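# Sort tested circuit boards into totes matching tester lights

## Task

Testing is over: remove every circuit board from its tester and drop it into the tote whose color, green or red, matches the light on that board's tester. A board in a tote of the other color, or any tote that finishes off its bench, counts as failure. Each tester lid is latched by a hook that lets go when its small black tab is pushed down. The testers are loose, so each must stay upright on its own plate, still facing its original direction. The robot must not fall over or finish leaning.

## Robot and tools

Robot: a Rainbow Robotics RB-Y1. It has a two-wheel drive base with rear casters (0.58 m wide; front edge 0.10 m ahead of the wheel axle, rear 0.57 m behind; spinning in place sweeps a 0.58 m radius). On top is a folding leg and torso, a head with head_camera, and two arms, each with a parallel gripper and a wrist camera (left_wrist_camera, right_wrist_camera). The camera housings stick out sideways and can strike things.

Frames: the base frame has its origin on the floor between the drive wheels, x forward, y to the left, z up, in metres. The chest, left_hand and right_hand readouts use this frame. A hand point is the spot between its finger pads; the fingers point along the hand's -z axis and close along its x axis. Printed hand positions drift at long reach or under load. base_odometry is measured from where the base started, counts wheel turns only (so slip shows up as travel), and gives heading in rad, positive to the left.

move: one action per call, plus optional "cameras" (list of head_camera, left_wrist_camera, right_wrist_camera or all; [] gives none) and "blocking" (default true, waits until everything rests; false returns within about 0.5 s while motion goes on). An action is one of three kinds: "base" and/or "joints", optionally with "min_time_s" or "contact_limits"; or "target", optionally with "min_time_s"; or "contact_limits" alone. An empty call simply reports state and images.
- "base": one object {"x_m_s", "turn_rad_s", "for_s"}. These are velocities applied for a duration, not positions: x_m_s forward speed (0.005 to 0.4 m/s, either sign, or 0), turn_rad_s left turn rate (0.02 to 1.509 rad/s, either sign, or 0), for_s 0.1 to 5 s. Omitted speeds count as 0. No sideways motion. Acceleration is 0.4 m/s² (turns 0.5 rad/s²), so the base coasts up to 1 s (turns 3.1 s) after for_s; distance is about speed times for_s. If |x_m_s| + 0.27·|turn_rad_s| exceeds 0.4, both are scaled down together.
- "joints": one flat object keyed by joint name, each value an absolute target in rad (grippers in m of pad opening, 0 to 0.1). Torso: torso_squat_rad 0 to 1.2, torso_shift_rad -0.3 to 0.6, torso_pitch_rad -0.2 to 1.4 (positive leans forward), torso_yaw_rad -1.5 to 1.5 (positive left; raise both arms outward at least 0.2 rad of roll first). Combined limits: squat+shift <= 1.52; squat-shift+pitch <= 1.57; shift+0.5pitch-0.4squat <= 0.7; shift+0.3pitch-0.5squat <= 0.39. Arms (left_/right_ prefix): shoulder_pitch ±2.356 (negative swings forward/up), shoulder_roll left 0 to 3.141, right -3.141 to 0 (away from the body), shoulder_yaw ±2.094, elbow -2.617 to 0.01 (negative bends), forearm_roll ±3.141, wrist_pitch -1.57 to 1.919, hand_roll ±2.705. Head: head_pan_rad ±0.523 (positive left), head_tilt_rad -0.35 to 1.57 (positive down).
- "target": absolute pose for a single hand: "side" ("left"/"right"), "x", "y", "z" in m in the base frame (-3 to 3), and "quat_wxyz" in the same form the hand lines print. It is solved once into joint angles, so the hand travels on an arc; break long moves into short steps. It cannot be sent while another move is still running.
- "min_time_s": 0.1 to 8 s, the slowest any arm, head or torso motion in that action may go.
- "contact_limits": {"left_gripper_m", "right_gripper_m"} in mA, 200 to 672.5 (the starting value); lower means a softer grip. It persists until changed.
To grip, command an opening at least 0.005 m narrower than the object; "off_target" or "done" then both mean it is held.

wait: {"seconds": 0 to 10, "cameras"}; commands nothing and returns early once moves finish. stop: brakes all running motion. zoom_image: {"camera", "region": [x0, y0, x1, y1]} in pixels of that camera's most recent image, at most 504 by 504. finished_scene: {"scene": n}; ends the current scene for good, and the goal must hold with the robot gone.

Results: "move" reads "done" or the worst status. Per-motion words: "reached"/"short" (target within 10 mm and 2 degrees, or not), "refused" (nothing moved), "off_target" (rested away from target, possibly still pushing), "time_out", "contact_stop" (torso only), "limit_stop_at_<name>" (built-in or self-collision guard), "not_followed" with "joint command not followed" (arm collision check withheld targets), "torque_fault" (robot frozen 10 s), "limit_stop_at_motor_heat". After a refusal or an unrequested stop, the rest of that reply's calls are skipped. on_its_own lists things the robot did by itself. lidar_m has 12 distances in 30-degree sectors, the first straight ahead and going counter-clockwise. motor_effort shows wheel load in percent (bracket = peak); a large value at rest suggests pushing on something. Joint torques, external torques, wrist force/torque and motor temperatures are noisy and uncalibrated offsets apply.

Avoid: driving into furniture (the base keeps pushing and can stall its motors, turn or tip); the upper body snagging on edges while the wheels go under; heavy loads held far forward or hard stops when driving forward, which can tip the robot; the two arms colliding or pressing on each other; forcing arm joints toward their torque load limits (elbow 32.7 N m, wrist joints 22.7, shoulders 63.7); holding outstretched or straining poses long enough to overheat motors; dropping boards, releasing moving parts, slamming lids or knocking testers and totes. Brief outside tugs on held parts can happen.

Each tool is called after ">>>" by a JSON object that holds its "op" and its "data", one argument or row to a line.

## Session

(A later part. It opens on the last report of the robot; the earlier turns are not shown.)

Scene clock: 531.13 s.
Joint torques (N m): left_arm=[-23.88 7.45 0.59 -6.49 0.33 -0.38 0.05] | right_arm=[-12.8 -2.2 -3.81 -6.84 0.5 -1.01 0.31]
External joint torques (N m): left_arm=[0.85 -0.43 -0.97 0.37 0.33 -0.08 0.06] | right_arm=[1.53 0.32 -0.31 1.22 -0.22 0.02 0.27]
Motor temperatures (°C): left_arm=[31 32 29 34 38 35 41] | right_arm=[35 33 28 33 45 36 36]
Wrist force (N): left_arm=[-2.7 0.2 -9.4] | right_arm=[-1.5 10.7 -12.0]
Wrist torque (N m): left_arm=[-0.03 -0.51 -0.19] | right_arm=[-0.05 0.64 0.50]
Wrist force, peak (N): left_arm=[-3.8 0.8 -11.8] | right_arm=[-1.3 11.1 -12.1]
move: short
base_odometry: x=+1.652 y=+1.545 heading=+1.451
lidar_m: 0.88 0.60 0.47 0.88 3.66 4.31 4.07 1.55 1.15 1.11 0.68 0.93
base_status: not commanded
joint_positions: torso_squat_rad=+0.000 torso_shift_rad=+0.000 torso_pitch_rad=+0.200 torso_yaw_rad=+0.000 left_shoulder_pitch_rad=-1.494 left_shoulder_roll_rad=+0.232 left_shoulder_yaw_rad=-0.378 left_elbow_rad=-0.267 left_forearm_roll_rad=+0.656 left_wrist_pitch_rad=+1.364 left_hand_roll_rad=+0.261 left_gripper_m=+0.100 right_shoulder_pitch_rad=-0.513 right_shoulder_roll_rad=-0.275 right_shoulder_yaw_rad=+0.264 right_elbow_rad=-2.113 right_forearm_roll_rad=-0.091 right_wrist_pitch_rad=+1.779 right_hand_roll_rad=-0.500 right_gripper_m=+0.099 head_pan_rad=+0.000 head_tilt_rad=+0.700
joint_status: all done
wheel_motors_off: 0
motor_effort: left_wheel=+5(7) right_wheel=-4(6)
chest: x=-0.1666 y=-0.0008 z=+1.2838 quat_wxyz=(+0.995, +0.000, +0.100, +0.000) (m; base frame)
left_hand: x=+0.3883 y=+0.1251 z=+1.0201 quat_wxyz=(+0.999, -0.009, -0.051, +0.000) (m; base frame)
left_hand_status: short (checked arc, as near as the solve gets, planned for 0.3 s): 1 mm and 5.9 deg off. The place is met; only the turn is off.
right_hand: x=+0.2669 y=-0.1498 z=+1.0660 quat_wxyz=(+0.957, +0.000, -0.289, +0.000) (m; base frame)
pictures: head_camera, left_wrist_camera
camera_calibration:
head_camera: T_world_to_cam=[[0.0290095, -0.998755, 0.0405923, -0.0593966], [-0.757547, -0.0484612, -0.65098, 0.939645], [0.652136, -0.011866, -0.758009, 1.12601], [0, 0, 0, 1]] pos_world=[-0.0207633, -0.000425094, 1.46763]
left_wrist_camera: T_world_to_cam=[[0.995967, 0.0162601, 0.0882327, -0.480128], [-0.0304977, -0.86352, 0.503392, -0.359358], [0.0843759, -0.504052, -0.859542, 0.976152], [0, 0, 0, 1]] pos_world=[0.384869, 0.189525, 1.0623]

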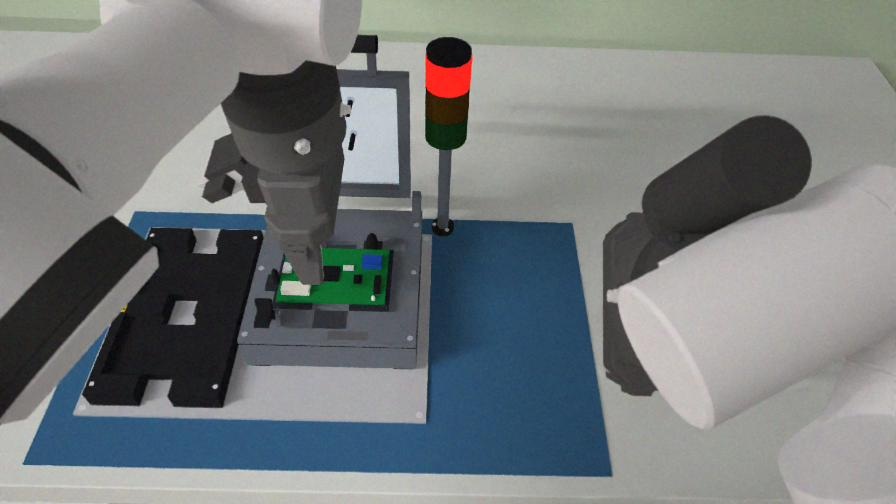

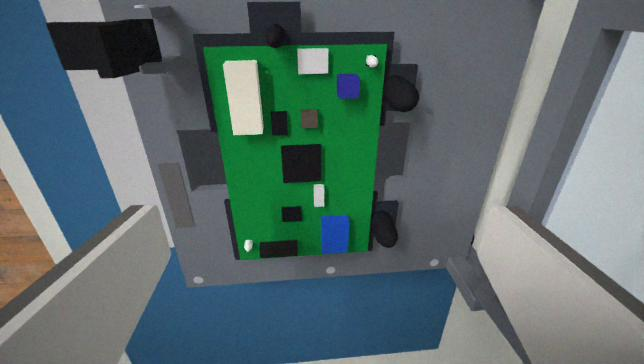

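>>> {"op": "move", "data": {
  "target": {"side":"left","x":0.36,"y":0.128,"z":1.1,"quat_wxyz":[0.99,0,-0.139,0]},
  "cameras": []
}}

>>> {"op": "move", "data": {
  "joints": {"torso_pitch_rad":0.32,"head_tilt_rad":0.6},
  "cameras": []
}}

>>> {"op": "move", "data": {
  "target": {"side":"left","x":0.389,"y":0.129,"z":1.0,"quat_wxyz":[1,0,0,0]},
  "cameras": ["left_wrist_camera","head_camera"]
}}

Scene clock: 543.83 s.
Joint torques (N m): left_arm=[-20.75 6.87 5.8 -6.44 -0.08 -0.7 -0.05] | right_arm=[-12.78 -2.16 -3.71 -6.81 0.57 -0.94 0.2]
External joint torques (N m): left_arm=[1.17 0.38 -0.43 0.15 0.21 -0.19 -0.04] | right_arm=[1.56 0.37 -0.2 1.24 -0.15 0.09 0.17]
Motor temperatures (°C): left_arm=[31 32 29 34 38 35 41] | right_arm=[35 33 28 33 45 36 36]
Wrist force (N): left_arm=[-3.3 0.1 -9.8] | right_arm=[-1.3 10.6 -11.9]
Wrist torque (N m): left_arm=[-0.04 -0.51 -0.23] | right_arm=[-0.06 0.65 0.50]
Wrist force, peak (N): left_arm=[-3.4 0.6 -10.3] | right_arm=[-1.1 11.1 -12.0]
move: done
base_odometry: x=+1.652 y=+1.545 heading=+1.451
lidar_m: 0.88 0.59 0.47 0.87 3.66 4.31 4.06 1.56 1.15 1.11 0.69 0.92
base_status: not commanded
joint_positions: torso_squat_rad=+0.000 torso_shift_rad=+0.000 torso_pitch_rad=+0.200 torso_yaw_rad=+0.000 left_shoulder_pitch_rad=-1.152 left_shoulder_roll_rad=+0.433 left_shoulder_yaw_rad=-0.378 left_elbow_rad=-1.322 left_forearm_roll_rad=+0.601 left_wrist_pitch_rad=+1.778 left_hand_roll_rad=+0.608 left_gripper_m=+0.100 right_shoulder_pitch_rad=-0.513 right_shoulder_roll_rad=-0.275 right_shoulder_yaw_rad=+0.264 right_elbow_rad=-2.113 right_forearm_roll_rad=-0.091 right_wrist_pitch_rad=+1.779 right_hand_roll_rad=-0.500 right_gripper_m=+0.099 head_pan_rad=+0.000 head_tilt_rad=+0.700
joint_status: all done
wheel_motors_off: 0
motor_effort: left_wheel=+5(7) right_wheel=-4(6)
chest: x=-0.1666 y=-0.0008 z=+1.2838 quat_wxyz=(+0.995, +0.000, +0.100, +0.000) (m; base frame)
left_hand: x=+0.3599 y=+0.1279 z=+1.1001 quat_wxyz=(+0.990, +0.000, -0.139, +0.000) (m; base frame)
left_hand_status: reached (checked arc, planned for 1.4 s): 0 mm and 0.0 deg off.
right_hand: x=+0.2669 y=-0.1498 z=+1.0660 quat_wxyz=(+0.957, +0.000, -0.289, +0.000) (m; base frame)
pictures: none
No camera images: "cameras" was empty.

Scene clock: 545.00 s.
Joint torques (N m): left_arm=[-19.56 6.19 5.48 -6.64 0.06 -0.43 -0.02] | right_arm=[-11.16 -1.7 -3.2 -7.33 0.36 -0.86 0.25]
External joint torques (N m): left_arm=[1.4 0.15 -0.42 0.32 0.21 -0.1 -0.01] | right_arm=[1.44 0.51 -0.12 1.16 -0.28 -0.02 0.22]
Motor temperatures (°C): left_arm=[31 32 29 34 38 35 41] | right_arm=[35 33 28 33 45 36 36]
Wrist force (N): left_arm=[-2.8 -0.2 -9.6] | right_arm=[-0.6 10.7 -12.2]
Wrist torque (N m): left_arm=[0.00 -0.52 -0.24] | right_arm=[-0.05 0.68 0.50]
Wrist force, peak (N): left_arm=[-3.0 0.4 -10.0] | right_arm=[-0.3 11.0 -12.2]
move: done
base_odometry: x=+1.652 y=+1.545 heading=+1.451
lidar_m: 0.88 0.59 0.48 0.87 3.66 4.31 4.07 1.56 1.15 1.11 0.69 0.92
base_status: not commanded
joint_positions: torso_squat_rad=+0.000 torso_shift_rad=+0.000 torso_pitch_rad=+0.320 torso_yaw_rad=+0.000 left_shoulder_pitch_rad=-1.152 left_shoulder_roll_rad=+0.433 left_shoulder_yaw_rad=-0.378 left_elbow_rad=-1.322 left_forearm_roll_rad=+0.601 left_wrist_pitch_rad=+1.778 left_hand_roll_rad=+0.608 left_gripper_m=+0.100 right_shoulder_pitch_rad=-0.513 right_shoulder_roll_rad=-0.275 right_shoulder_yaw_rad=+0.264 right_elbow_rad=-2.113 right_forearm_roll_rad=-0.091 right_wrist_pitch_rad=+1.779 right_hand_roll_rad=-0.500 right_gripper_m=+0.099 head_pan_rad=+0.000 head_tilt_rad=+0.600
joint_status: all done
wheel_motors_off: 0
motor_effort: left_wheel=+6(7) right_wheel=-4(6)
chest: x=-0.1306 y=-0.0008 z=+1.2742 quat_wxyz=(+0.987, +0.000, +0.159, +0.000) (m; base frame)
left_hand: x=+0.3700 y=+0.1280 z=+1.0288 quat_wxyz=(+0.997, +0.000, -0.079, +0.000) (m; base frame)
right_hand: x=+0.2737 y=-0.1498 z=+1.0061 quat_wxyz=(+0.973, +0.000, -0.231, +0.000) (m; base frame)
pictures: none
No camera images: "cameras" was empty.

Scene clock: 546.53 s.
Joint torques (N m): left_arm=[-21.73 6.29 4.84 -5.84 0.27 -0.16 0.05] | right_arm=[-11.05 -1.86 -3.22 -7.34 0.38 -0.8 0.32]
External joint torques (N m): left_arm=[1.55 -0.63 0.83 1.27 0.26 -0.06 0.05] | right_arm=[1.55 0.35 -0.15 1.15 -0.26 0.04 0.3]
Motor temperatures (°C): left_arm=[31 32 29 34 38 35 41] | right_arm=[35 33 28 33 45 36 36]
Wrist force (N): left_arm=[-2.1 0.2 -9.6] | right_arm=[-0.6 10.6 -12.1]
Wrist torque (N m): left_arm=[-0.05 -0.45 -0.20] | right_arm=[-0.03 0.73 0.49]
Wrist force, peak (N): left_arm=[-3.6 0.2 -10.2] | right_arm=[-0.6 10.9 -12.3]
move: done
base_odometry: x=+1.652 y=+1.545 heading=+1.451
lidar_m: 0.88 0.59 0.47 0.88 3.66 4.32 4.06 1.56 1.16 1.11 0.70 0.92
base_status: not commanded
joint_positions: torso_squat_rad=+0.000 torso_shift_rad=+0.000 torso_pitch_rad=+0.320 torso_yaw_rad=+0.000 left_shoulder_pitch_rad=-1.351 left_shoulder_roll_rad=+0.347 left_shoulder_yaw_rad=-0.370 left_elbow_rad=-0.791 left_forearm_roll_rad=+0.635 left_wrist_pitch_rad=+1.661 left_hand_roll_rad=+0.427 left_gripper_m=+0.100 right_shoulder_pitch_rad=-0.513 right_shoulder_roll_rad=-0.275 right_shoulder_yaw_rad=+0.264 right_elbow_rad=-2.113 right_forearm_roll_rad=-0.091 right_wrist_pitch_rad=+1.779 right_hand_roll_rad=-0.500 right_gripper_m=+0.099 head_pan_rad=+0.000 head_tilt_rad=+0.600
joint_status: all done
wheel_motors_off: 0
motor_effort: left_wheel=+5(6) right_wheel=-5(6)
chest: x=-0.1307 y=-0.0008 z=+1.2742 quat_wxyz=(+0.987, +0.000, +0.159, +0.000) (m; base frame)
left_hand: x=+0.3885 y=+0.1291 z=+1.0003 quat_wxyz=(+1.000, +0.000, -0.003, +0.000) (m; base frame)
left_hand_status: reached (checked arc, planned for 0.9 s): 1 mm and 0.3 deg off.
right_hand: x=+0.2736 y=-0.1498 z=+1.0061 quat_wxyz=(+0.973, +0.000, -0.231, +0.000) (m; base frame)
pictures: head_camera, left_wrist_camera
camera_calibration:
head_camera: T_world_to_cam=[[0.0297754, -0.998756, 0.0400036, -0.0594534], [-0.770427, -0.0484298, -0.635686, 0.949103], [0.636832, -0.0118921, -0.770911, 1.09217], [0, 0, 0, 1]] pos_world=[0.0374545, -0.000426331, 1.44768]
left_wrist_camera: T_world_to_cam=[[0.999853, 0.0157129, -0.00685446, -0.384954], [0.0170577, -0.872061, 0.4891, -0.349031], [0.00170769, -0.489145, -0.872201, 1.004], [0, 0, 0, 1]] pos_world=[0.389136, 0.192773, 1.04376]

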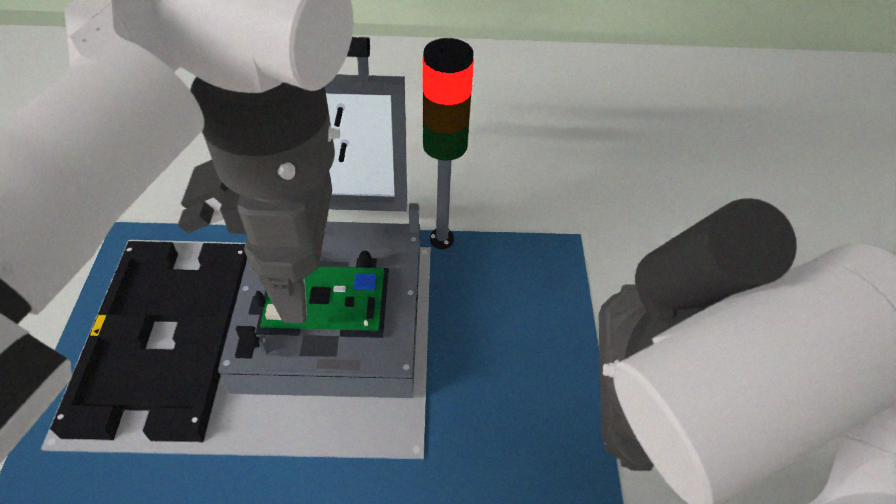

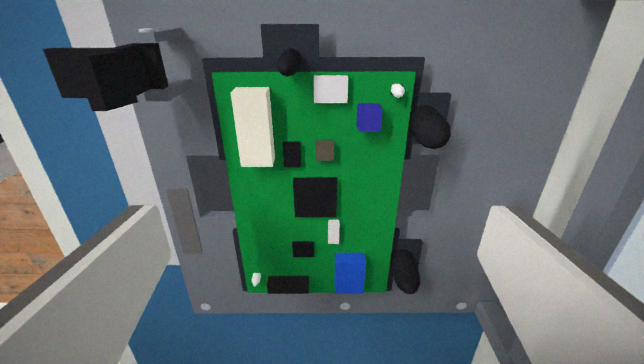

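>>> {"op": "move", "data": {
  "joints": {"left_gripper_m":0.08},
  "cameras": []
}}

>>> {"op": "move", "data": {
  "target": {"side":"left","x":0.389,"y":0.1335,"z":0.975,"quat_wxyz":[1,0,0,0]},
  "cameras": ["left_wrist_camera","head_camera"]
}}

>>> {"op": "zoom_image", "data": {
  "camera": "head_camera",
  "region": [200, 220, 440, 400]
}}

Scene clock: 557.47 s.
Joint torques (N m): left_arm=[-21.61 6.05 4.88 -5.86 0.24 -0.12 0.08] | right_arm=[-10.99 -2.02 -3.33 -7.33 0.43 -0.84 0.28]
External joint torques (N m): left_arm=[1.66 -0.87 0.87 1.25 0.22 -0.03 0.08] | right_arm=[1.61 0.19 -0.26 1.16 -0.21 0 0.25]
Motor temperatures (°C): left_arm=[30 32 29 34 38 35 41] | right_arm=[35 33 28 33 45 36 36]
Wrist force (N): left_arm=[-1.9 0.2 -9.7] | right_arm=[-0.8 10.8 -12.3]
Wrist torque (N m): left_arm=[-0.04 -0.43 -0.19] | right_arm=[-0.08 0.68 0.50]
Wrist force, peak (N): left_arm=[-2.0 -0.1 -10.0] | right_arm=[-0.5 10.9 -12.5]
move: done
base_odometry: x=+1.652 y=+1.545 heading=+1.451
lidar_m: 0.88 0.60 0.47 0.88 3.66 4.31 4.07 1.56 1.15 1.11 0.69 0.92
base_status: not commanded
joint_positions: torso_squat_rad=+0.000 torso_shift_rad=+0.000 torso_pitch_rad=+0.320 torso_yaw_rad=+0.000 left_shoulder_pitch_rad=-1.351 left_shoulder_roll_rad=+0.347 left_shoulder_yaw_rad=-0.370 left_elbow_rad=-0.791 left_forearm_roll_rad=+0.635 left_wrist_pitch_rad=+1.661 left_hand_roll_rad=+0.427 left_gripper_m=+0.080 right_shoulder_pitch_rad=-0.513 right_shoulder_roll_rad=-0.275 right_shoulder_yaw_rad=+0.264 right_elbow_rad=-2.113 right_forearm_roll_rad=-0.091 right_wrist_pitch_rad=+1.779 right_hand_roll_rad=-0.500 right_gripper_m=+0.099 head_pan_rad=+0.000 head_tilt_rad=+0.600
joint_status: all done
wheel_motors_off: 0
motor_effort: left_wheel=+6(7) right_wheel=-5(6)
chest: x=-0.1307 y=-0.0008 z=+1.2742 quat_wxyz=(+0.987, +0.000, +0.159, +0.000) (m; base frame)
left_hand: x=+0.3885 y=+0.1291 z=+1.0003 quat_wxyz=(+1.000, +0.000, -0.003, +0.000) (m; base frame)
right_hand: x=+0.2736 y=-0.1498 z=+1.0061 quat_wxyz=(+0.973, +0.000, -0.231, +0.000) (m; base frame)
pictures: none
No camera images: "cameras" was empty.

Scene clock: 558.40 s.
Joint torques (N m): left_arm=[-21.95 6.18 2.73 -6.05 0.22 -0.13 -0.03] | right_arm=[-11.21 -1.83 -3.32 -7.31 0.4 -0.87 0.32]
External joint torques (N m): left_arm=[1.31 -0.73 -0.8 1.03 0.21 -0.04 -0.03] | right_arm=[1.39 0.39 -0.24 1.19 -0.24 -0.03 0.29]
Motor temperatures (°C): left_arm=[30 32 29 34 38 35 41] | right_arm=[35 33 28 33 45 36 36]
Wrist force (N): left_arm=[-1.9 0.3 -9.7] | right_arm=[-0.6 10.5 -12.2]
Wrist torque (N m): left_arm=[-0.04 -0.45 -0.22] | right_arm=[-0.04 0.71 0.50]
Wrist force, peak (N): left_arm=[-2.0 0.5 -10.2] | right_arm=[-0.3 10.8 -12.4]
move: done
base_odometry: x=+1.652 y=+1.545 heading=+1.451
lidar_m: 0.88 0.60 0.47 0.87 3.66 4.31 4.06 1.56 1.15 1.11 0.69 0.91
base_status: not commanded
joint_positions: torso_squat_rad=+0.000 torso_shift_rad=+0.000 torso_pitch_rad=+0.320 torso_yaw_rad=+0.000 left_shoulder_pitch_rad=-1.350 left_shoulder_roll_rad=+0.325 left_shoulder_yaw_rad=-0.377 left_elbow_rad=-0.689 left_forearm_roll_rad=+0.626 left_wrist_pitch_rad=+1.575 left_hand_roll_rad=+0.387 left_gripper_m=+0.080 right_shoulder_pitch_rad=-0.513 right_shoulder_roll_rad=-0.275 right_shoulder_yaw_rad=+0.264 right_elbow_rad=-2.113 right_forearm_roll_rad=-0.091 right_wrist_pitch_rad=+1.779 right_hand_roll_rad=-0.500 right_gripper_m=+0.099 head_pan_rad=+0.000 head_tilt_rad=+0.600
joint_status: all done
wheel_motors_off: 0
motor_effort: left_wheel=+5(6) right_wheel=-5(6)
chest: x=-0.1307 y=-0.0008 z=+1.2742 quat_wxyz=(+0.987, +0.000, +0.159, +0.000) (m; base frame)
left_hand: x=+0.3889 y=+0.1336 z=+0.9752 quat_wxyz=(+1.000, +0.000, -0.001, +0.000) (m; base frame)
left_hand_status: reached (checked arc, planned for 0.4 s): 0 mm and 0.1 deg off.
right_hand: x=+0.2736 y=-0.1498 z=+1.0062 quat_wxyz=(+0.973, +0.000, -0.231, +0.000) (m; base frame)
pictures: head_camera, left_wrist_camera
camera_calibration:
head_camera: T_world_to_cam=[[0.0297722, -0.998756, 0.0400069, -0.0594559], [-0.770392, -0.04843, -0.635728, 0.949145], [0.636875, -0.011894, -0.770876, 1.09215], [0, 0, 0, 1]] pos_world=[0.0374193, -0.000424637, 1.44769]
left_wrist_camera: T_world_to_cam=[[0.999822, 0.0156503, -0.0105725, -0.381919], [0.0188211, -0.872251, 0.488697, -0.333092], [-0.00157359, -0.488808, -0.87239, 0.985681], [0, 0, 0, 1]] pos_world=[0.389671, 0.197247, 1.01864]

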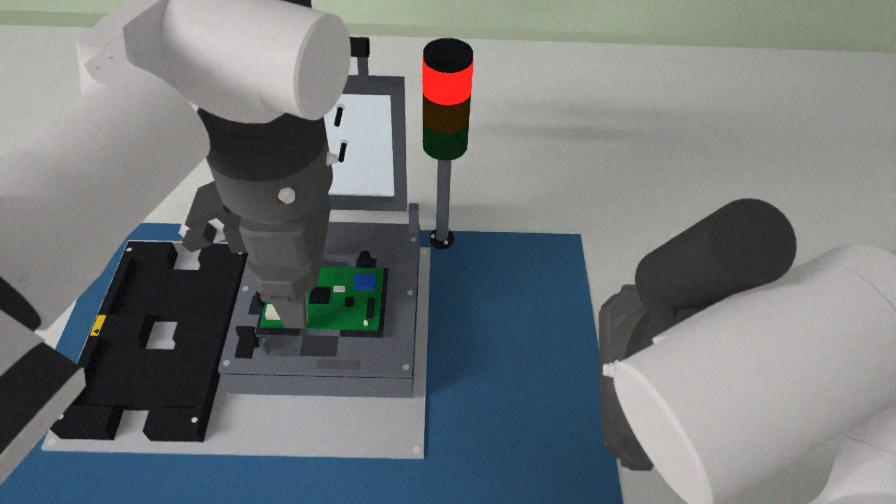

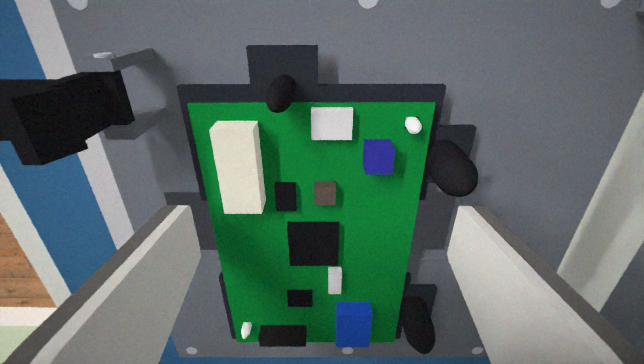

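Scaled by 2.100 from the camera's 896x504 image, which has a finer 1280x720 frame.

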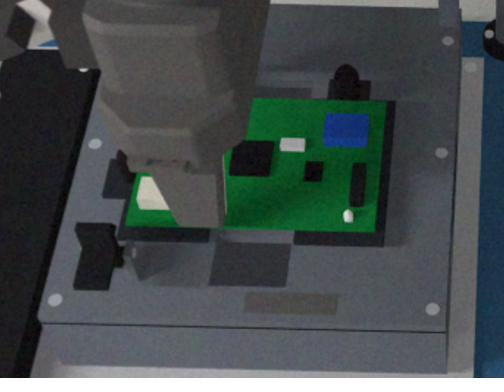

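>>> {"op": "zoom_image", "data": {
  "camera": "left_wrist_camera",
  "region": [120, 40, 520, 364]
}}

>>> {"op": "zoom_image", "data": {
  "camera": "head_camera",
  "region": [240, 260, 340, 360]
}}

Scaled by 1.260 from the camera's 644x364 image, which has a finer 920x520 frame.

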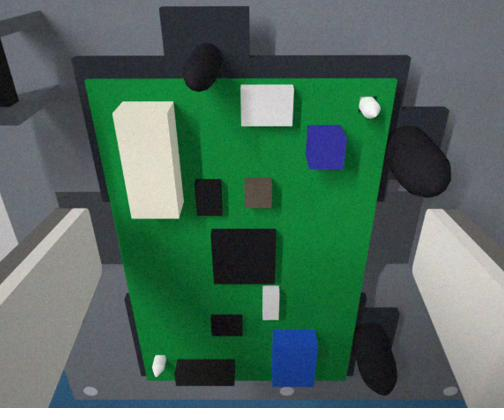

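Scaled by 5.040 from the camera's 896x504 image, which has a finer 1280x720 frame.

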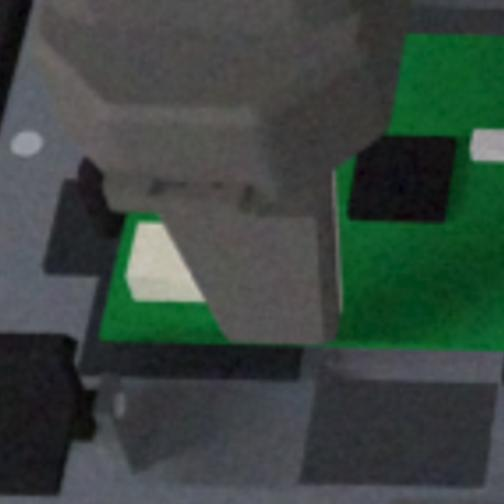

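>>> {"op": "move", "data": {
  "target": {"side":"left","x":0.389,"y":0.121,"z":0.972,"quat_wxyz":[1,0,0,0]},
  "cameras": ["left_wrist_camera","head_camera"]
}}

>>> {"op": "zoom_image", "data": {
  "camera": "left_wrist_camera",
  "region": [120, 40, 520, 364]
}}

>>> {"op": "zoom_image", "data": {
  "camera": "head_camera",
  "region": [240, 260, 340, 360]
}}

Scene clock: 606.53 s.
Joint torques (N m): left_arm=[-22.13 6 2.33 -5.75 0.12 -0.2 0.29] | right_arm=[-11.12 -1.84 -3.23 -7.45 0.38 -0.79 0.32]
External joint torques (N m): left_arm=[1.23 -0.66 -0.98 1.34 0.1 -0.11 0.29] | right_arm=[1.48 0.38 -0.16 1.04 -0.26 0.05 0.29]
Motor temperatures (°C): left_arm=[30 32 29 33 38 35 41] | right_arm=[35 33 28 33 45 36 36]
Wrist force (N): left_arm=[-2.1 -0.1 -9.7] | right_arm=[-0.6 10.5 -12.2]
Wrist torque (N m): left_arm=[-0.01 -0.49 -0.23] | right_arm=[-0.02 0.68 0.49]
Wrist force, peak (N): left_arm=[-2.4 -0.7 -10.3] | right_arm=[-0.9 11.0 -12.7]
move: done
base_odometry: x=+1.652 y=+1.545 heading=+1.451
lidar_m: 0.88 0.59 0.48 0.87 3.66 4.31 4.07 1.56 1.15 1.11 0.69 0.92
base_status: not commanded
joint_positions: torso_squat_rad=+0.000 torso_shift_rad=+0.000 torso_pitch_rad=+0.320 torso_yaw_rad=+0.000 left_shoulder_pitch_rad=-1.371 left_shoulder_roll_rad=+0.295 left_shoulder_yaw_rad=-0.384 left_elbow_rad=-0.647 left_forearm_roll_rad=+0.619 left_wrist_pitch_rad=+1.554 left_hand_roll_rad=+0.396 left_gripper_m=+0.080 right_shoulder_pitch_rad=-0.513 right_shoulder_roll_rad=-0.275 right_shoulder_yaw_rad=+0.264 right_elbow_rad=-2.113 right_forearm_roll_rad=-0.091 right_wrist_pitch_rad=+1.779 right_hand_roll_rad=-0.500 right_gripper_m=+0.099 head_pan_rad=+0.000 head_tilt_rad=+0.600
joint_status: all done
wheel_motors_off: 0
motor_effort: left_wheel=+4(5) right_wheel=-5(6)
chest: x=-0.1307 y=-0.0008 z=+1.2742 quat_wxyz=(+0.987, +0.000, +0.159, +0.000) (m; base frame)
left_hand: x=+0.3886 y=+0.1212 z=+0.9724 quat_wxyz=(+1.000, +0.000, -0.002, +0.000) (m; base frame)
left_hand_status: reached (checked arc, planned for 0.2 s): 1 mm and 0.2 deg off.
right_hand: x=+0.2736 y=-0.1498 z=+1.0062 quat_wxyz=(+0.973, +0.000, -0.231, +0.000) (m; base frame)
pictures: head_camera, left_wrist_camera
camera_calibration:
head_camera: T_world_to_cam=[[0.0297669, -0.998756, 0.040003, -0.0594542], [-0.770388, -0.0484236, -0.635733, 0.949149], [0.63688, -0.0118941, -0.770872, 1.09215], [0, 0, 0, 1]] pos_world=[0.0374134, -0.000428952, 1.44769]
left_wrist_camera: T_world_to_cam=[[0.999844, 0.0150378, -0.00927586, -0.382694], [0.0176531, -0.872179, 0.488868, -0.342252], [-0.000738722, -0.488955, -0.872309, 0.976814], [0, 0, 0, 1]] pos_world=[0.389398, 0.184868, 1.01585]

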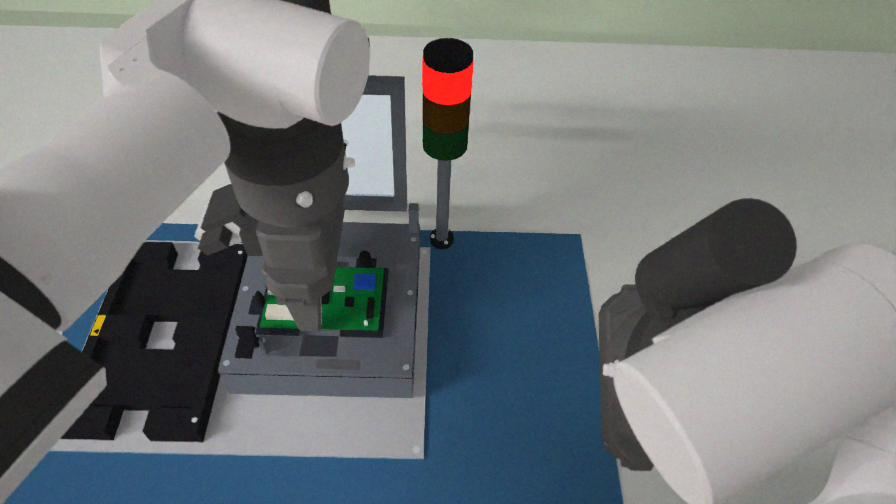

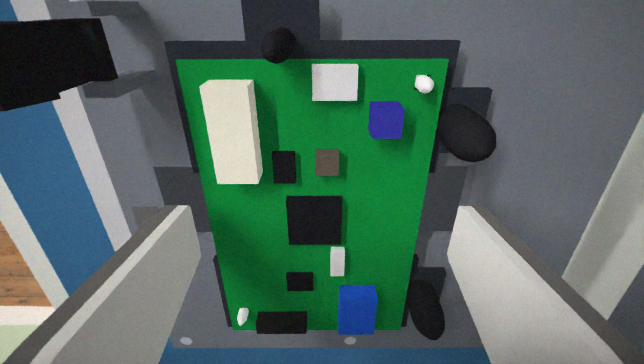

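Scaled by 1.260 from the camera's 644x364 image, which has a finer 920x520 frame.

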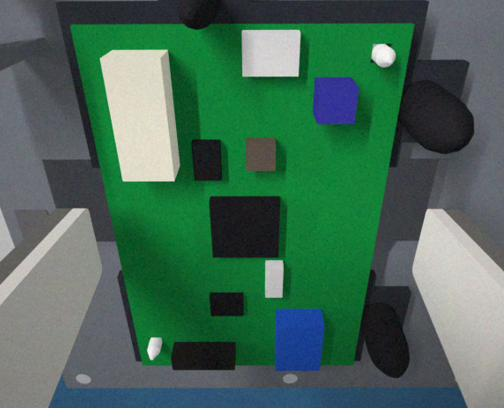

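Scaled by 5.040 from the camera's 896x504 image, which has a finer 1280x720 frame.

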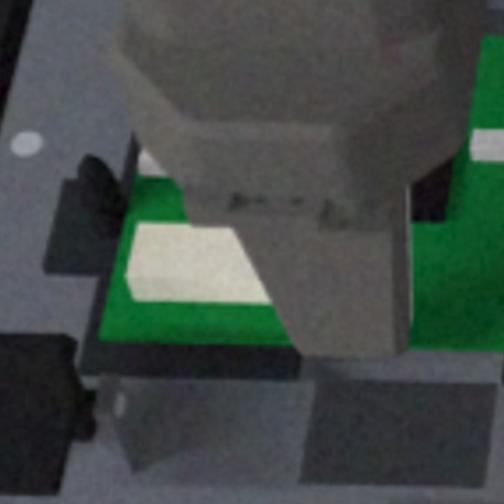

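>>> {"op": "move", "data": {
  "target": {"side":"left","x":0.389,"y":0.118,"z":0.958,"quat_wxyz":[1,0,0,0]},
  "cameras": ["left_wrist_camera","head_camera"]
}}

>>> {"op": "zoom_image", "data": {
  "camera": "left_wrist_camera",
  "region": [120, 40, 520, 364]
}}

>>> {"op": "zoom_image", "data": {
  "camera": "head_camera",
  "region": [240, 260, 340, 360]
}}

Scene clock: 617.53 s.
Joint torques (N m): left_arm=[-22.32 5.52 1.86 -6 0.22 -0.11 -0.07] | right_arm=[-11.41 -2.12 -3.31 -7.25 0.31 -0.79 0.34]
External joint torques (N m): left_arm=[1.14 -1.07 -0.91 1 0.21 -0.02 -0.07] | right_arm=[1.19 0.1 -0.24 1.25 -0.33 0.05 0.32]
Motor temperatures (°C): left_arm=[30 32 29 33 38 35 41] | right_arm=[35 33 28 33 45 36 36]
Wrist force (N): left_arm=[-1.9 0.0 -9.7] | right_arm=[-0.7 10.5 -12.3]
Wrist torque (N m): left_arm=[0.02 -0.43 -0.22] | right_arm=[-0.04 0.68 0.49]
Wrist force, peak (N): left_arm=[-2.3 0.4 -10.4] | right_arm=[-0.6 10.7 -12.6]
move: done
base_odometry: x=+1.652 y=+1.545 heading=+1.451
lidar_m: 0.88 0.60 0.47 0.87 3.66 4.31 4.06 1.56 1.16 1.10 0.70 0.92
base_status: not commanded
joint_positions: torso_squat_rad=+0.000 torso_shift_rad=+0.000 torso_pitch_rad=+0.320 torso_yaw_rad=+0.000 left_shoulder_pitch_rad=-1.398 left_shoulder_roll_rad=+0.264 left_shoulder_yaw_rad=-0.387 left_elbow_rad=-0.536 left_forearm_roll_rad=+0.615 left_wrist_pitch_rad=+1.483 left_hand_roll_rad=+0.369 left_gripper_m=+0.080 right_shoulder_pitch_rad=-0.513 right_shoulder_roll_rad=-0.275 right_shoulder_yaw_rad=+0.264 right_elbow_rad=-2.113 right_forearm_roll_rad=-0.091 right_wrist_pitch_rad=+1.779 right_hand_roll_rad=-0.500 right_gripper_m=+0.099 head_pan_rad=+0.000 head_tilt_rad=+0.600
joint_status: all done
wheel_motors_off: 0
motor_effort: left_wheel=+4(6) right_wheel=-3(6)
chest: x=-0.1307 y=-0.0008 z=+1.2742 quat_wxyz=(+0.987, +0.000, +0.159, +0.000) (m; base frame)
left_hand: x=+0.3889 y=+0.1181 z=+0.9581 quat_wxyz=(+1.000, +0.000, -0.001, +0.000) (m; base frame)
left_hand_status: reached (checked arc, planned for 0.4 s): 0 mm and 0.1 deg off.
right_hand: x=+0.2736 y=-0.1498 z=+1.0062 quat_wxyz=(+0.973, +0.000, -0.231, +0.000) (m; base frame)
pictures: head_camera, left_wrist_camera
camera_calibration:
head_camera: T_world_to_cam=[[0.0297656, -0.998756, 0.0400128, -0.0594634], [-0.770388, -0.0484288, -0.635734, 0.94915], [0.63688, -0.0119024, -0.770871, 1.09215], [0, 0, 0, 1]] pos_world=[0.0374127, -0.000423939, 1.44769]
left_wrist_camera: T_world_to_cam=[[0.999823, 0.0157163, -0.0103773, -0.382073], [0.0187836, -0.872164, 0.488853, -0.338419], [-0.00136776, -0.488961, -0.872304, 0.963095], [0, 0, 0, 1]] pos_world=[0.38968, 0.181764, 1.00158]

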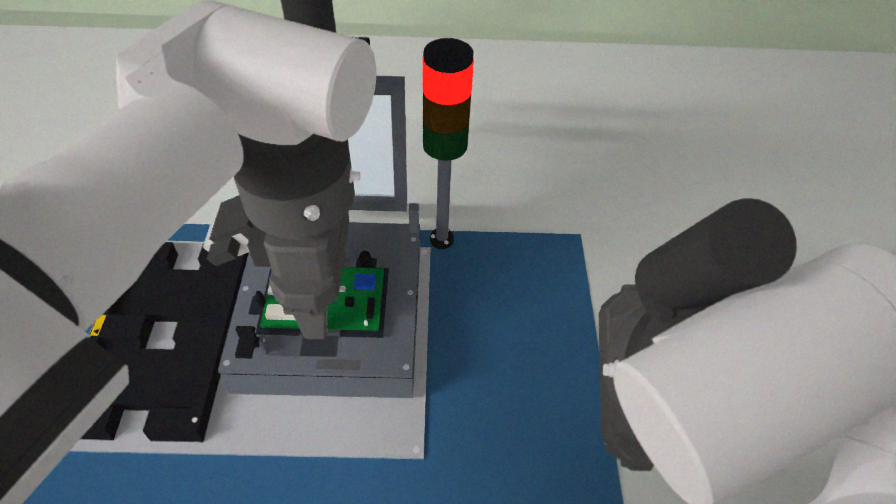

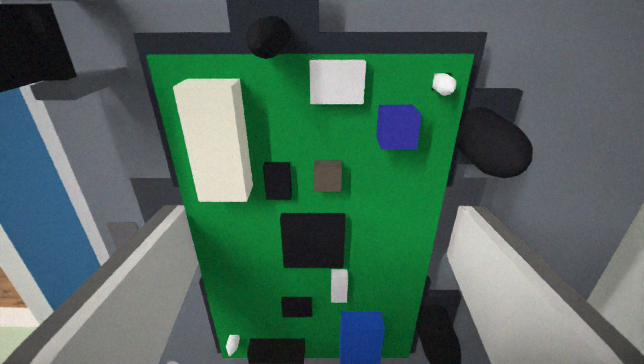

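Scaled by 1.260 from the camera's 644x364 image, which has a finer 920x520 frame.

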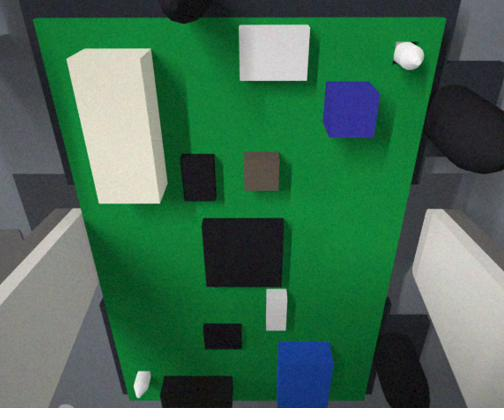

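Scaled by 5.040 from the camera's 896x504 image, which has a finer 1280x720 frame.

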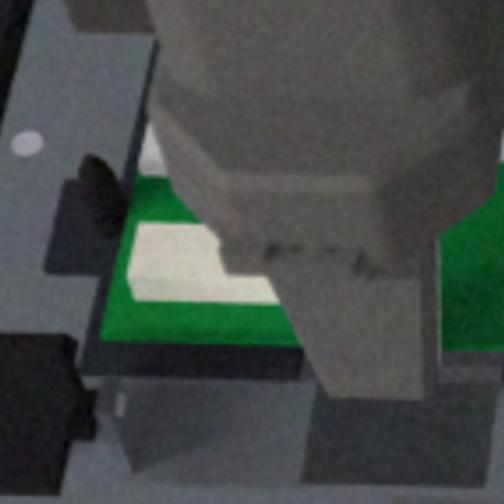

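>>> {"op": "move", "data": {
  "target": {"side":"left","x":0.389,"y":0.118,"z":0.953,"quat_wxyz":[1,0,0,0]},
  "cameras": []
}}

>>> {"op": "move", "data": {
  "joints": {"left_gripper_m":0.05},
  "contact_limits": {"left_gripper_m":450},
  "cameras": ["left_wrist_camera","head_camera"]
}}

>>> {"op": "zoom_image", "data": {
  "camera": "left_wrist_camera",
  "region": [120, 40, 520, 364]
}}

>>> {"op": "zoom_image", "data": {
  "camera": "head_camera",
  "region": [240, 260, 340, 360]
}}

Scene clock: 626.07 s.
Joint torques (N m): left_arm=[-22.32 5.7 1.45 -5.87 0.2 -0.23 -0.09] | right_arm=[-11.35 -1.88 -3.39 -7.4 0.43 -0.82 0.26]
External joint torques (N m): left_arm=[1.16 -0.89 -1.13 1.08 0.18 -0.14 -0.09] | right_arm=[1.25 0.33 -0.32 1.09 -0.22 0.02 0.24]
Motor temperatures (°C): left_arm=[30 32 29 33 38 35 41] | right_arm=[35 33 28 33 45 36 36]
Wrist force (N): left_arm=[-1.7 0.0 -9.6] | right_arm=[-0.5 10.5 -12.2]
Wrist torque (N m): left_arm=[0.01 -0.42 -0.23] | right_arm=[-0.03 0.70 0.49]
Wrist force, peak (N): left_arm=[-2.3 0.3 -10.6] | right_arm=[-0.6 10.8 -12.5]
move: done
base_odometry: x=+1.652 y=+1.545 heading=+1.451
lidar_m: 0.88 0.60 0.46 0.88 3.67 4.31 4.07 1.56 1.16 1.10 0.70 0.92
base_status: not commanded
joint_positions: torso_squat_rad=+0.000 torso_shift_rad=+0.000 torso_pitch_rad=+0.320 torso_yaw_rad=+0.000 left_shoulder_pitch_rad=-1.407 left_shoulder_roll_rad=+0.255 left_shoulder_yaw_rad=-0.387 left_elbow_rad=-0.498 left_forearm_roll_rad=+0.614 left_wrist_pitch_rad=+1.459 left_hand_roll_rad=+0.358 left_gripper_m=+0.080 right_shoulder_pitch_rad=-0.513 right_shoulder_roll_rad=-0.275 right_shoulder_yaw_rad=+0.264 right_elbow_rad=-2.113 right_forearm_roll_rad=-0.091 right_wrist_pitch_rad=+1.779 right_hand_roll_rad=-0.500 right_gripper_m=+0.099 head_pan_rad=+0.000 head_tilt_rad=+0.600
joint_status: all done
wheel_motors_off: 0
motor_effort: left_wheel=+4(5) right_wheel=-4(6)
chest: x=-0.1307 y=-0.0008 z=+1.2742 quat_wxyz=(+0.987, +0.000, +0.159, +0.000) (m; base frame)
left_hand: x=+0.3888 y=+0.1182 z=+0.9532 quat_wxyz=(+1.000, +0.000, -0.001, +0.000) (m; base frame)
left_hand_status: reached (checked arc, planned for 0.2 s): 0 mm and 0.1 deg off.
right_hand: x=+0.2736 y=-0.1498 z=+1.0062 quat_wxyz=(+0.973, +0.000, -0.231, +0.000) (m; base frame)
pictures: none
No camera images: "cameras" was empty.

Scene clock: 626.90 s.
Joint torques (N m): left_arm=[-23.98 7.52 1.66 -6.97 -0.57 -2.97 -0.05] | right_arm=[-11.2 -1.81 -3.21 -7.21 0.28 -0.85 0.25]
External joint torques (N m): left_arm=[-0.51 0.93 -0.92 -0.02 -0.58 -2.88 -0.05] | right_arm=[1.41 0.41 -0.13 1.28 -0.36 -0.01 0.23]
Motor temperatures (°C): left_arm=[30 32 29 33 38 35 41] | right_arm=[35 33 28 33 45 36 36]
Wrist force (N): left_arm=[-12.5 0.3 -6.7] | right_arm=[-0.7 10.6 -12.3]
Wrist torque (N m): left_arm=[0.05 -0.08 -0.20] | right_arm=[-0.04 0.69 0.50]
Wrist force, peak (N): left_arm=[-22.0 0.1 -1.4] | right_arm=[-0.4 10.6 -12.6]
move: off_target
base_odometry: x=+1.652 y=+1.545 heading=+1.451
lidar_m: 0.87 0.60 0.47 0.87 3.67 4.31 4.07 1.56 1.15 1.10 0.69 0.93
base_status: not commanded
joint_positions: torso_squat_rad=+0.000 torso_shift_rad=+0.000 torso_pitch_rad=+0.320 torso_yaw_rad=+0.000 left_shoulder_pitch_rad=-1.406 left_shoulder_roll_rad=+0.254 left_shoulder_yaw_rad=-0.387 left_elbow_rad=-0.498 left_forearm_roll_rad=+0.614 left_wrist_pitch_rad=+1.459 left_hand_roll_rad=+0.358 left_gripper_m=+0.071 right_shoulder_pitch_rad=-0.513 right_shoulder_roll_rad=-0.275 right_shoulder_yaw_rad=+0.264 right_elbow_rad=-2.113 right_forearm_roll_rad=-0.091 right_wrist_pitch_rad=+1.779 right_hand_roll_rad=-0.500 right_gripper_m=+0.099 head_pan_rad=+0.000 head_tilt_rad=+0.600
joint_status: left_gripper_m off_target (ended at +0.071, target +0.050)
wheel_motors_off: 0
motor_effort: left_wheel=+6(7) right_wheel=-2(4)
contact_limits: left_gripper_m 450 mA
chest: x=-0.1309 y=-0.0008 z=+1.2743 quat_wxyz=(+0.987, +0.000, +0.159, +0.000) (m; base frame)
left_hand: x=+0.3882 y=+0.1181 z=+0.9531 quat_wxyz=(+1.000, +0.000, +0.000, +0.000) (m; base frame)
right_hand: x=+0.2735 y=-0.1498 z=+1.0063 quat_wxyz=(+0.973, +0.000, -0.231, +0.000) (m; base frame)
pictures: head_camera, left_wrist_camera
camera_calibration:
head_camera: T_world_to_cam=[[0.0297891, -0.998755, 0.0400113, -0.0594486], [-0.770204, -0.0484494, -0.635954, 0.949292], [0.637101, -0.0118723, -0.770689, 1.09212], [0, 0, 0, 1]] pos_world=[0.0371291, -0.000415893, 1.44777]
left_wrist_camera: T_world_to_cam=[[0.999811, 0.0156502, -0.0115729, -0.380302], [0.0193099, -0.872246, 0.488686, -0.335976], [-0.00244638, -0.488817, -0.872383, 0.959151], [0, 0, 0, 1]] pos_world=[0.389064, 0.181747, 0.996533]

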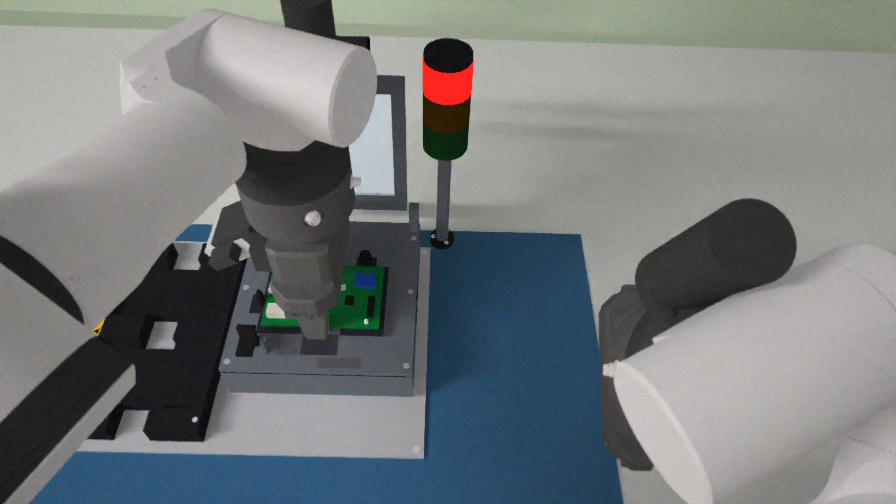

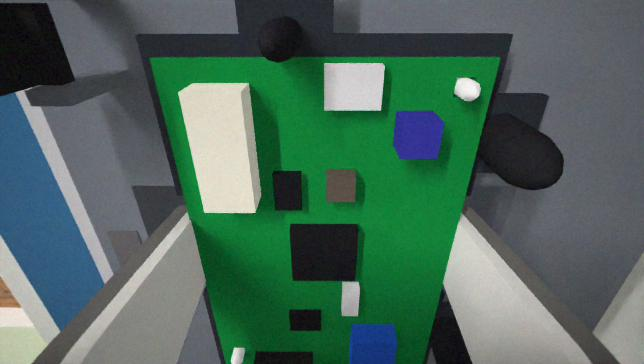

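Scaled by 1.260 from the camera's 644x364 image, which has a finer 920x520 frame.

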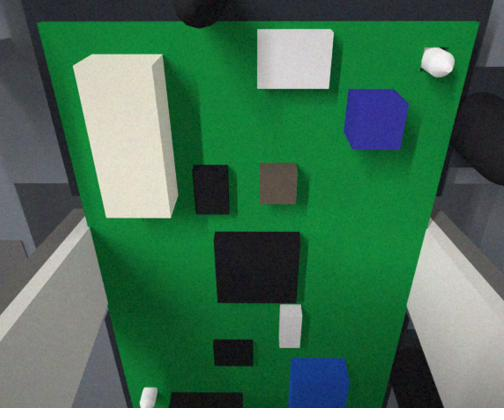

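Scaled by 5.040 from the camera's 896x504 image, which has a finer 1280x720 frame.

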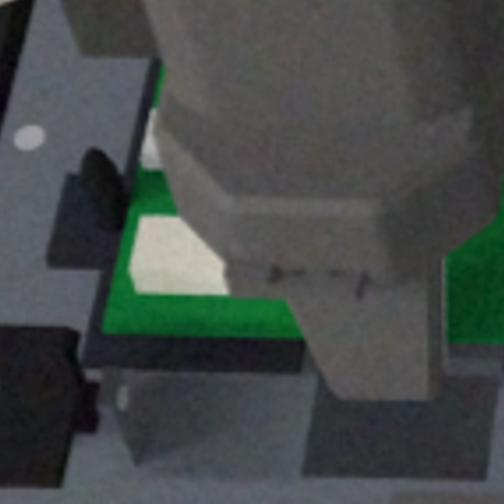

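>>> {"op": "move", "data": {
  "target": {"side":"left","x":0.387,"y":0.118,"z":0.985,"quat_wxyz":[1,0,0,0]},
  "min_time_s": 2,
  "cameras": ["left_wrist_camera","head_camera"]
}}

Scene clock: 633.50 s.
Joint torques (N m): left_arm=[-22.74 8.55 5.06 -7.28 0.45 2.22 0.66] | right_arm=[-11.22 -1.8 -3.18 -7.35 0.34 -0.91 0.28]
External joint torques (N m): left_arm=[0.68 1.89 1.59 -0.18 0.43 2.29 0.66] | right_arm=[1.38 0.41 -0.1 1.14 -0.3 -0.07 0.26]
Motor temperatures (°C): left_arm=[31 32 29 33 38 35 41] | right_arm=[35 33 28 33 45 36 36]
Wrist force (N): left_arm=[6.1 -2.9 -18.8] | right_arm=[-0.6 10.7 -12.1]
Wrist torque (N m): left_arm=[-0.16 -0.58 -0.48] | right_arm=[-0.04 0.66 0.49]
Wrist force, peak (N): left_arm=[-0.8 8.1 -20.4] | right_arm=[-0.5 10.9 -12.4]
move: done
base_odometry: x=+1.652 y=+1.545 heading=+1.451
lidar_m: 0.88 0.60 0.47 0.87 3.66 4.31 4.07 1.56 1.15 1.11 0.69 0.92
base_status: not commanded
joint_positions: torso_squat_rad=+0.000 torso_shift_rad=+0.000 torso_pitch_rad=+0.320 torso_yaw_rad=+0.000 left_shoulder_pitch_rad=-1.381 left_shoulder_roll_rad=+0.300 left_shoulder_yaw_rad=-0.381 left_elbow_rad=-0.679 left_forearm_roll_rad=+0.625 left_wrist_pitch_rad=+1.602 left_hand_roll_rad=+0.412 left_gripper_m=+0.071 right_shoulder_pitch_rad=-0.513 right_shoulder_roll_rad=-0.275 right_shoulder_yaw_rad=+0.264 right_elbow_rad=-2.113 right_forearm_roll_rad=-0.091 right_wrist_pitch_rad=+1.779 right_hand_roll_rad=-0.500 right_gripper_m=+0.099 head_pan_rad=+0.000 head_tilt_rad=+0.600
joint_status: all done
wheel_motors_off: 0
motor_effort: left_wheel=+4(7) right_wheel=-3(4)
contact_limits: left_gripper_m 450 mA
chest: x=-0.1305 y=-0.0007 z=+1.2742 quat_wxyz=(+0.987, +0.000, +0.159, +0.000) (m; base frame)
left_hand: x=+0.3869 y=+0.1179 z=+0.9845 quat_wxyz=(+1.000, +0.001, +0.004, -0.001) (m; base frame)
left_hand_status: reached (checked arc, planned for 2.0 s): 0 mm and 0.5 deg off.
right_hand: x=+0.2737 y=-0.1498 z=+1.0060 quat_wxyz=(+0.973, +0.000, -0.231, +0.000) (m; base frame)
pictures: head_camera, left_wrist_camera
camera_calibration:
head_camera: T_world_to_cam=[[0.0297656, -0.998752, 0.0401058, -0.0595205], [-0.77057, -0.0484846, -0.635509, 0.948959], [0.63666, -0.011988, -0.771051, 1.09222], [0, 0, 0, 1]] pos_world=[0.0376369, -0.00034279, 1.44762]
left_wrist_camera: T_world_to_cam=[[0.999686, 0.0143298, -0.0205323, -0.369623], [0.0225121, -0.873368, 0.486541, -0.350472], [-0.0109602, -0.486851, -0.873416, 0.99058], [0, 0, 0, 1]] pos_world=[0.388254, 0.18147, 1.02812]

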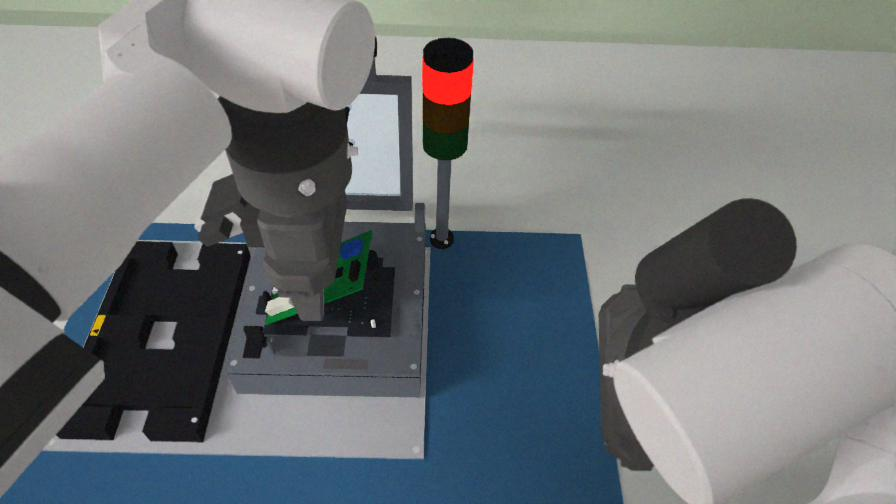

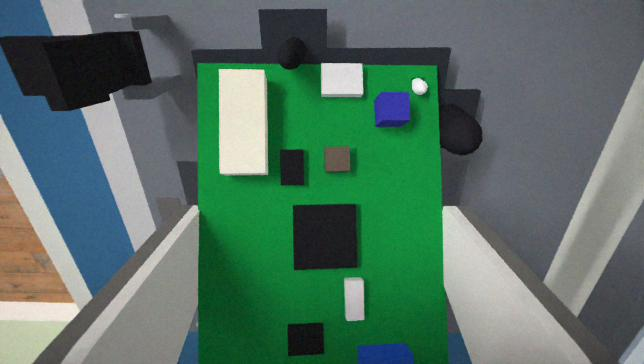

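>>> {"op": "move", "data": {
  "target": {"side":"left","x":0.387,"y":0.118,"z":1.0,"quat_wxyz":[1,0,0,0]},
  "min_time_s": 2,
  "cameras": ["left_wrist_camera","head_camera"]
}}

>>> {"op": "zoom_image", "data": {
  "camera": "head_camera",
  "region": [200, 200, 450, 410]
}}

Scene clock: 646.70 s.
Joint torques (N m): left_arm=[-29.02 8.8 6.87 -10.84 0.82 0.18 0.09] | right_arm=[-11.24 -1.79 -3.41 -7.26 0.41 -0.89 0.38]
External joint torques (N m): left_arm=[-5.63 2.09 3.08 -3.73 0.8 0.25 0.09] | right_arm=[1.35 0.42 -0.34 1.24 -0.24 -0.06 0.36]
Motor temperatures (°C): left_arm=[31 32 29 34 38 35 41] | right_arm=[35 33 28 33 45 36 36]
Wrist force (N): left_arm=[-1.1 1.3 -26.5] | right_arm=[-0.7 10.4 -11.8]
Wrist torque (N m): left_arm=[0.04 -0.58 0.05] | right_arm=[-0.02 0.68 0.50]
Wrist force, peak (N): left_arm=[1.1 1.5 -30.4] | right_arm=[-0.7 11.0 -12.3]
move: done
base_odometry: x=+1.652 y=+1.545 heading=+1.451
lidar_m: 0.88 0.60 0.47 0.88 3.67 4.32 4.07 1.56 1.16 1.11 0.70 0.92
base_status: not commanded
joint_positions: torso_squat_rad=+0.000 torso_shift_rad=+0.000 torso_pitch_rad=+0.321 torso_yaw_rad=+0.000 left_shoulder_pitch_rad=-1.375 left_shoulder_roll_rad=+0.319 left_shoulder_yaw_rad=-0.376 left_elbow_rad=-0.746 left_forearm_roll_rad=+0.630 left_wrist_pitch_rad=+1.653 left_hand_roll_rad=+0.434 left_gripper_m=+0.070 right_shoulder_pitch_rad=-0.513 right_shoulder_roll_rad=-0.275 right_shoulder_yaw_rad=+0.264 right_elbow_rad=-2.113 right_forearm_roll_rad=-0.091 right_wrist_pitch_rad=+1.779 right_hand_roll_rad=-0.500 right_gripper_m=+0.099 head_pan_rad=+0.000 head_tilt_rad=+0.600
joint_status: all done
wheel_motors_off: 0
motor_effort: left_wheel=+6(7) right_wheel=-2(5)
contact_limits: left_gripper_m 450 mA
chest: x=-0.1304 y=-0.0007 z=+1.2742 quat_wxyz=(+0.987, +0.000, +0.160, +0.000) (m; base frame)
left_hand: x=+0.3865 y=+0.1185 z=+0.9981 quat_wxyz=(+1.000, +0.001, +0.003, +0.000) (m; base frame)
left_hand_status: reached (checked arc, planned for 2.0 s): 2 mm and 0.4 deg off.
right_hand: x=+0.2738 y=-0.1498 z=+1.0059 quat_wxyz=(+0.973, +0.000, -0.231, +0.000) (m; base frame)
pictures: head_camera, left_wrist_camera
camera_calibration:
head_camera: T_world_to_cam=[[0.0298157, -0.998752, 0.0400802, -0.0594911], [-0.770767, -0.0485032, -0.635268, 0.948723], [0.636419, -0.0119516, -0.771251, 1.09233], [0, 0, 0, 1]] pos_world=[0.0378414, -0.00034579, 1.44754]
left_wrist_camera: T_world_to_cam=[[0.999701, 0.0153457, -0.0190481, -0.370576], [0.0226689, -0.873785, 0.485784, -0.355776], [-0.0091892, -0.486071, -0.873871, 1.00236], [0, 0, 0, 1]] pos_world=[0.387741, 0.182035, 1.04171]

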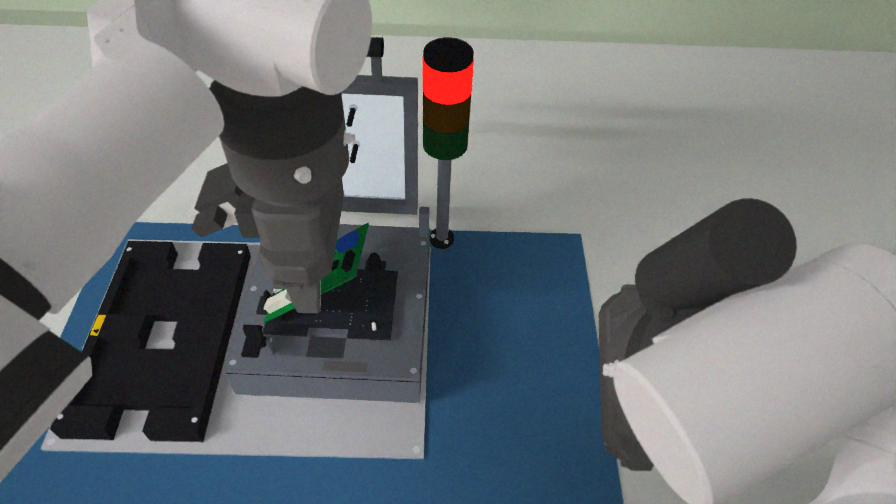

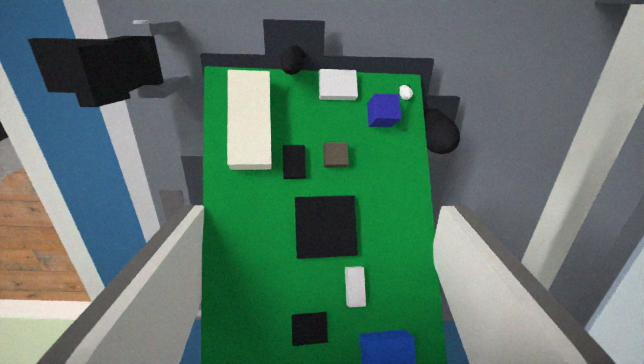

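Scaled by 2.016 from the camera's 896x504 image, which has a finer 1280x720 frame.

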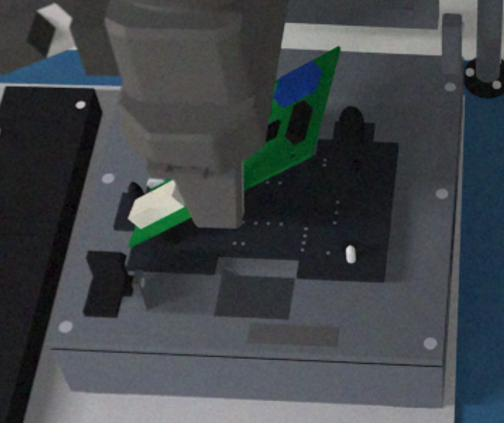

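>>> {"op": "zoom_image", "data": {
  "camera": "head_camera",
  "region": [235, 250, 335, 350]
}}

>>> {"op": "zoom_image", "data": {
  "camera": "left_wrist_camera",
  "region": [190, 0, 450, 180]
}}

Scaled by 5.040 from the camera's 896x504 image, which has a finer 1280x720 frame.

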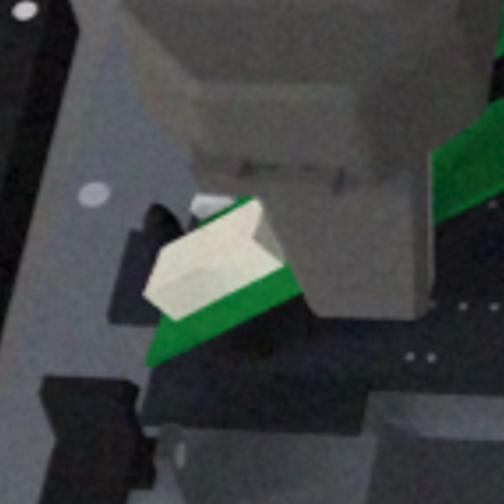

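Scaled by 1.938 from the camera's 644x364 image, which has a finer 920x520 frame.

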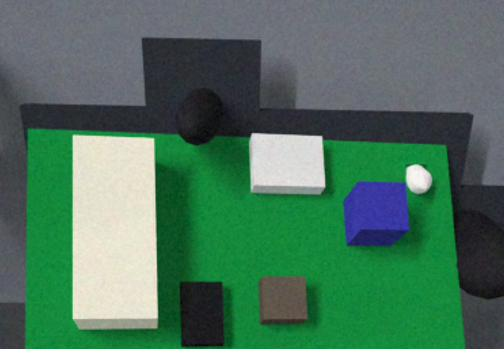

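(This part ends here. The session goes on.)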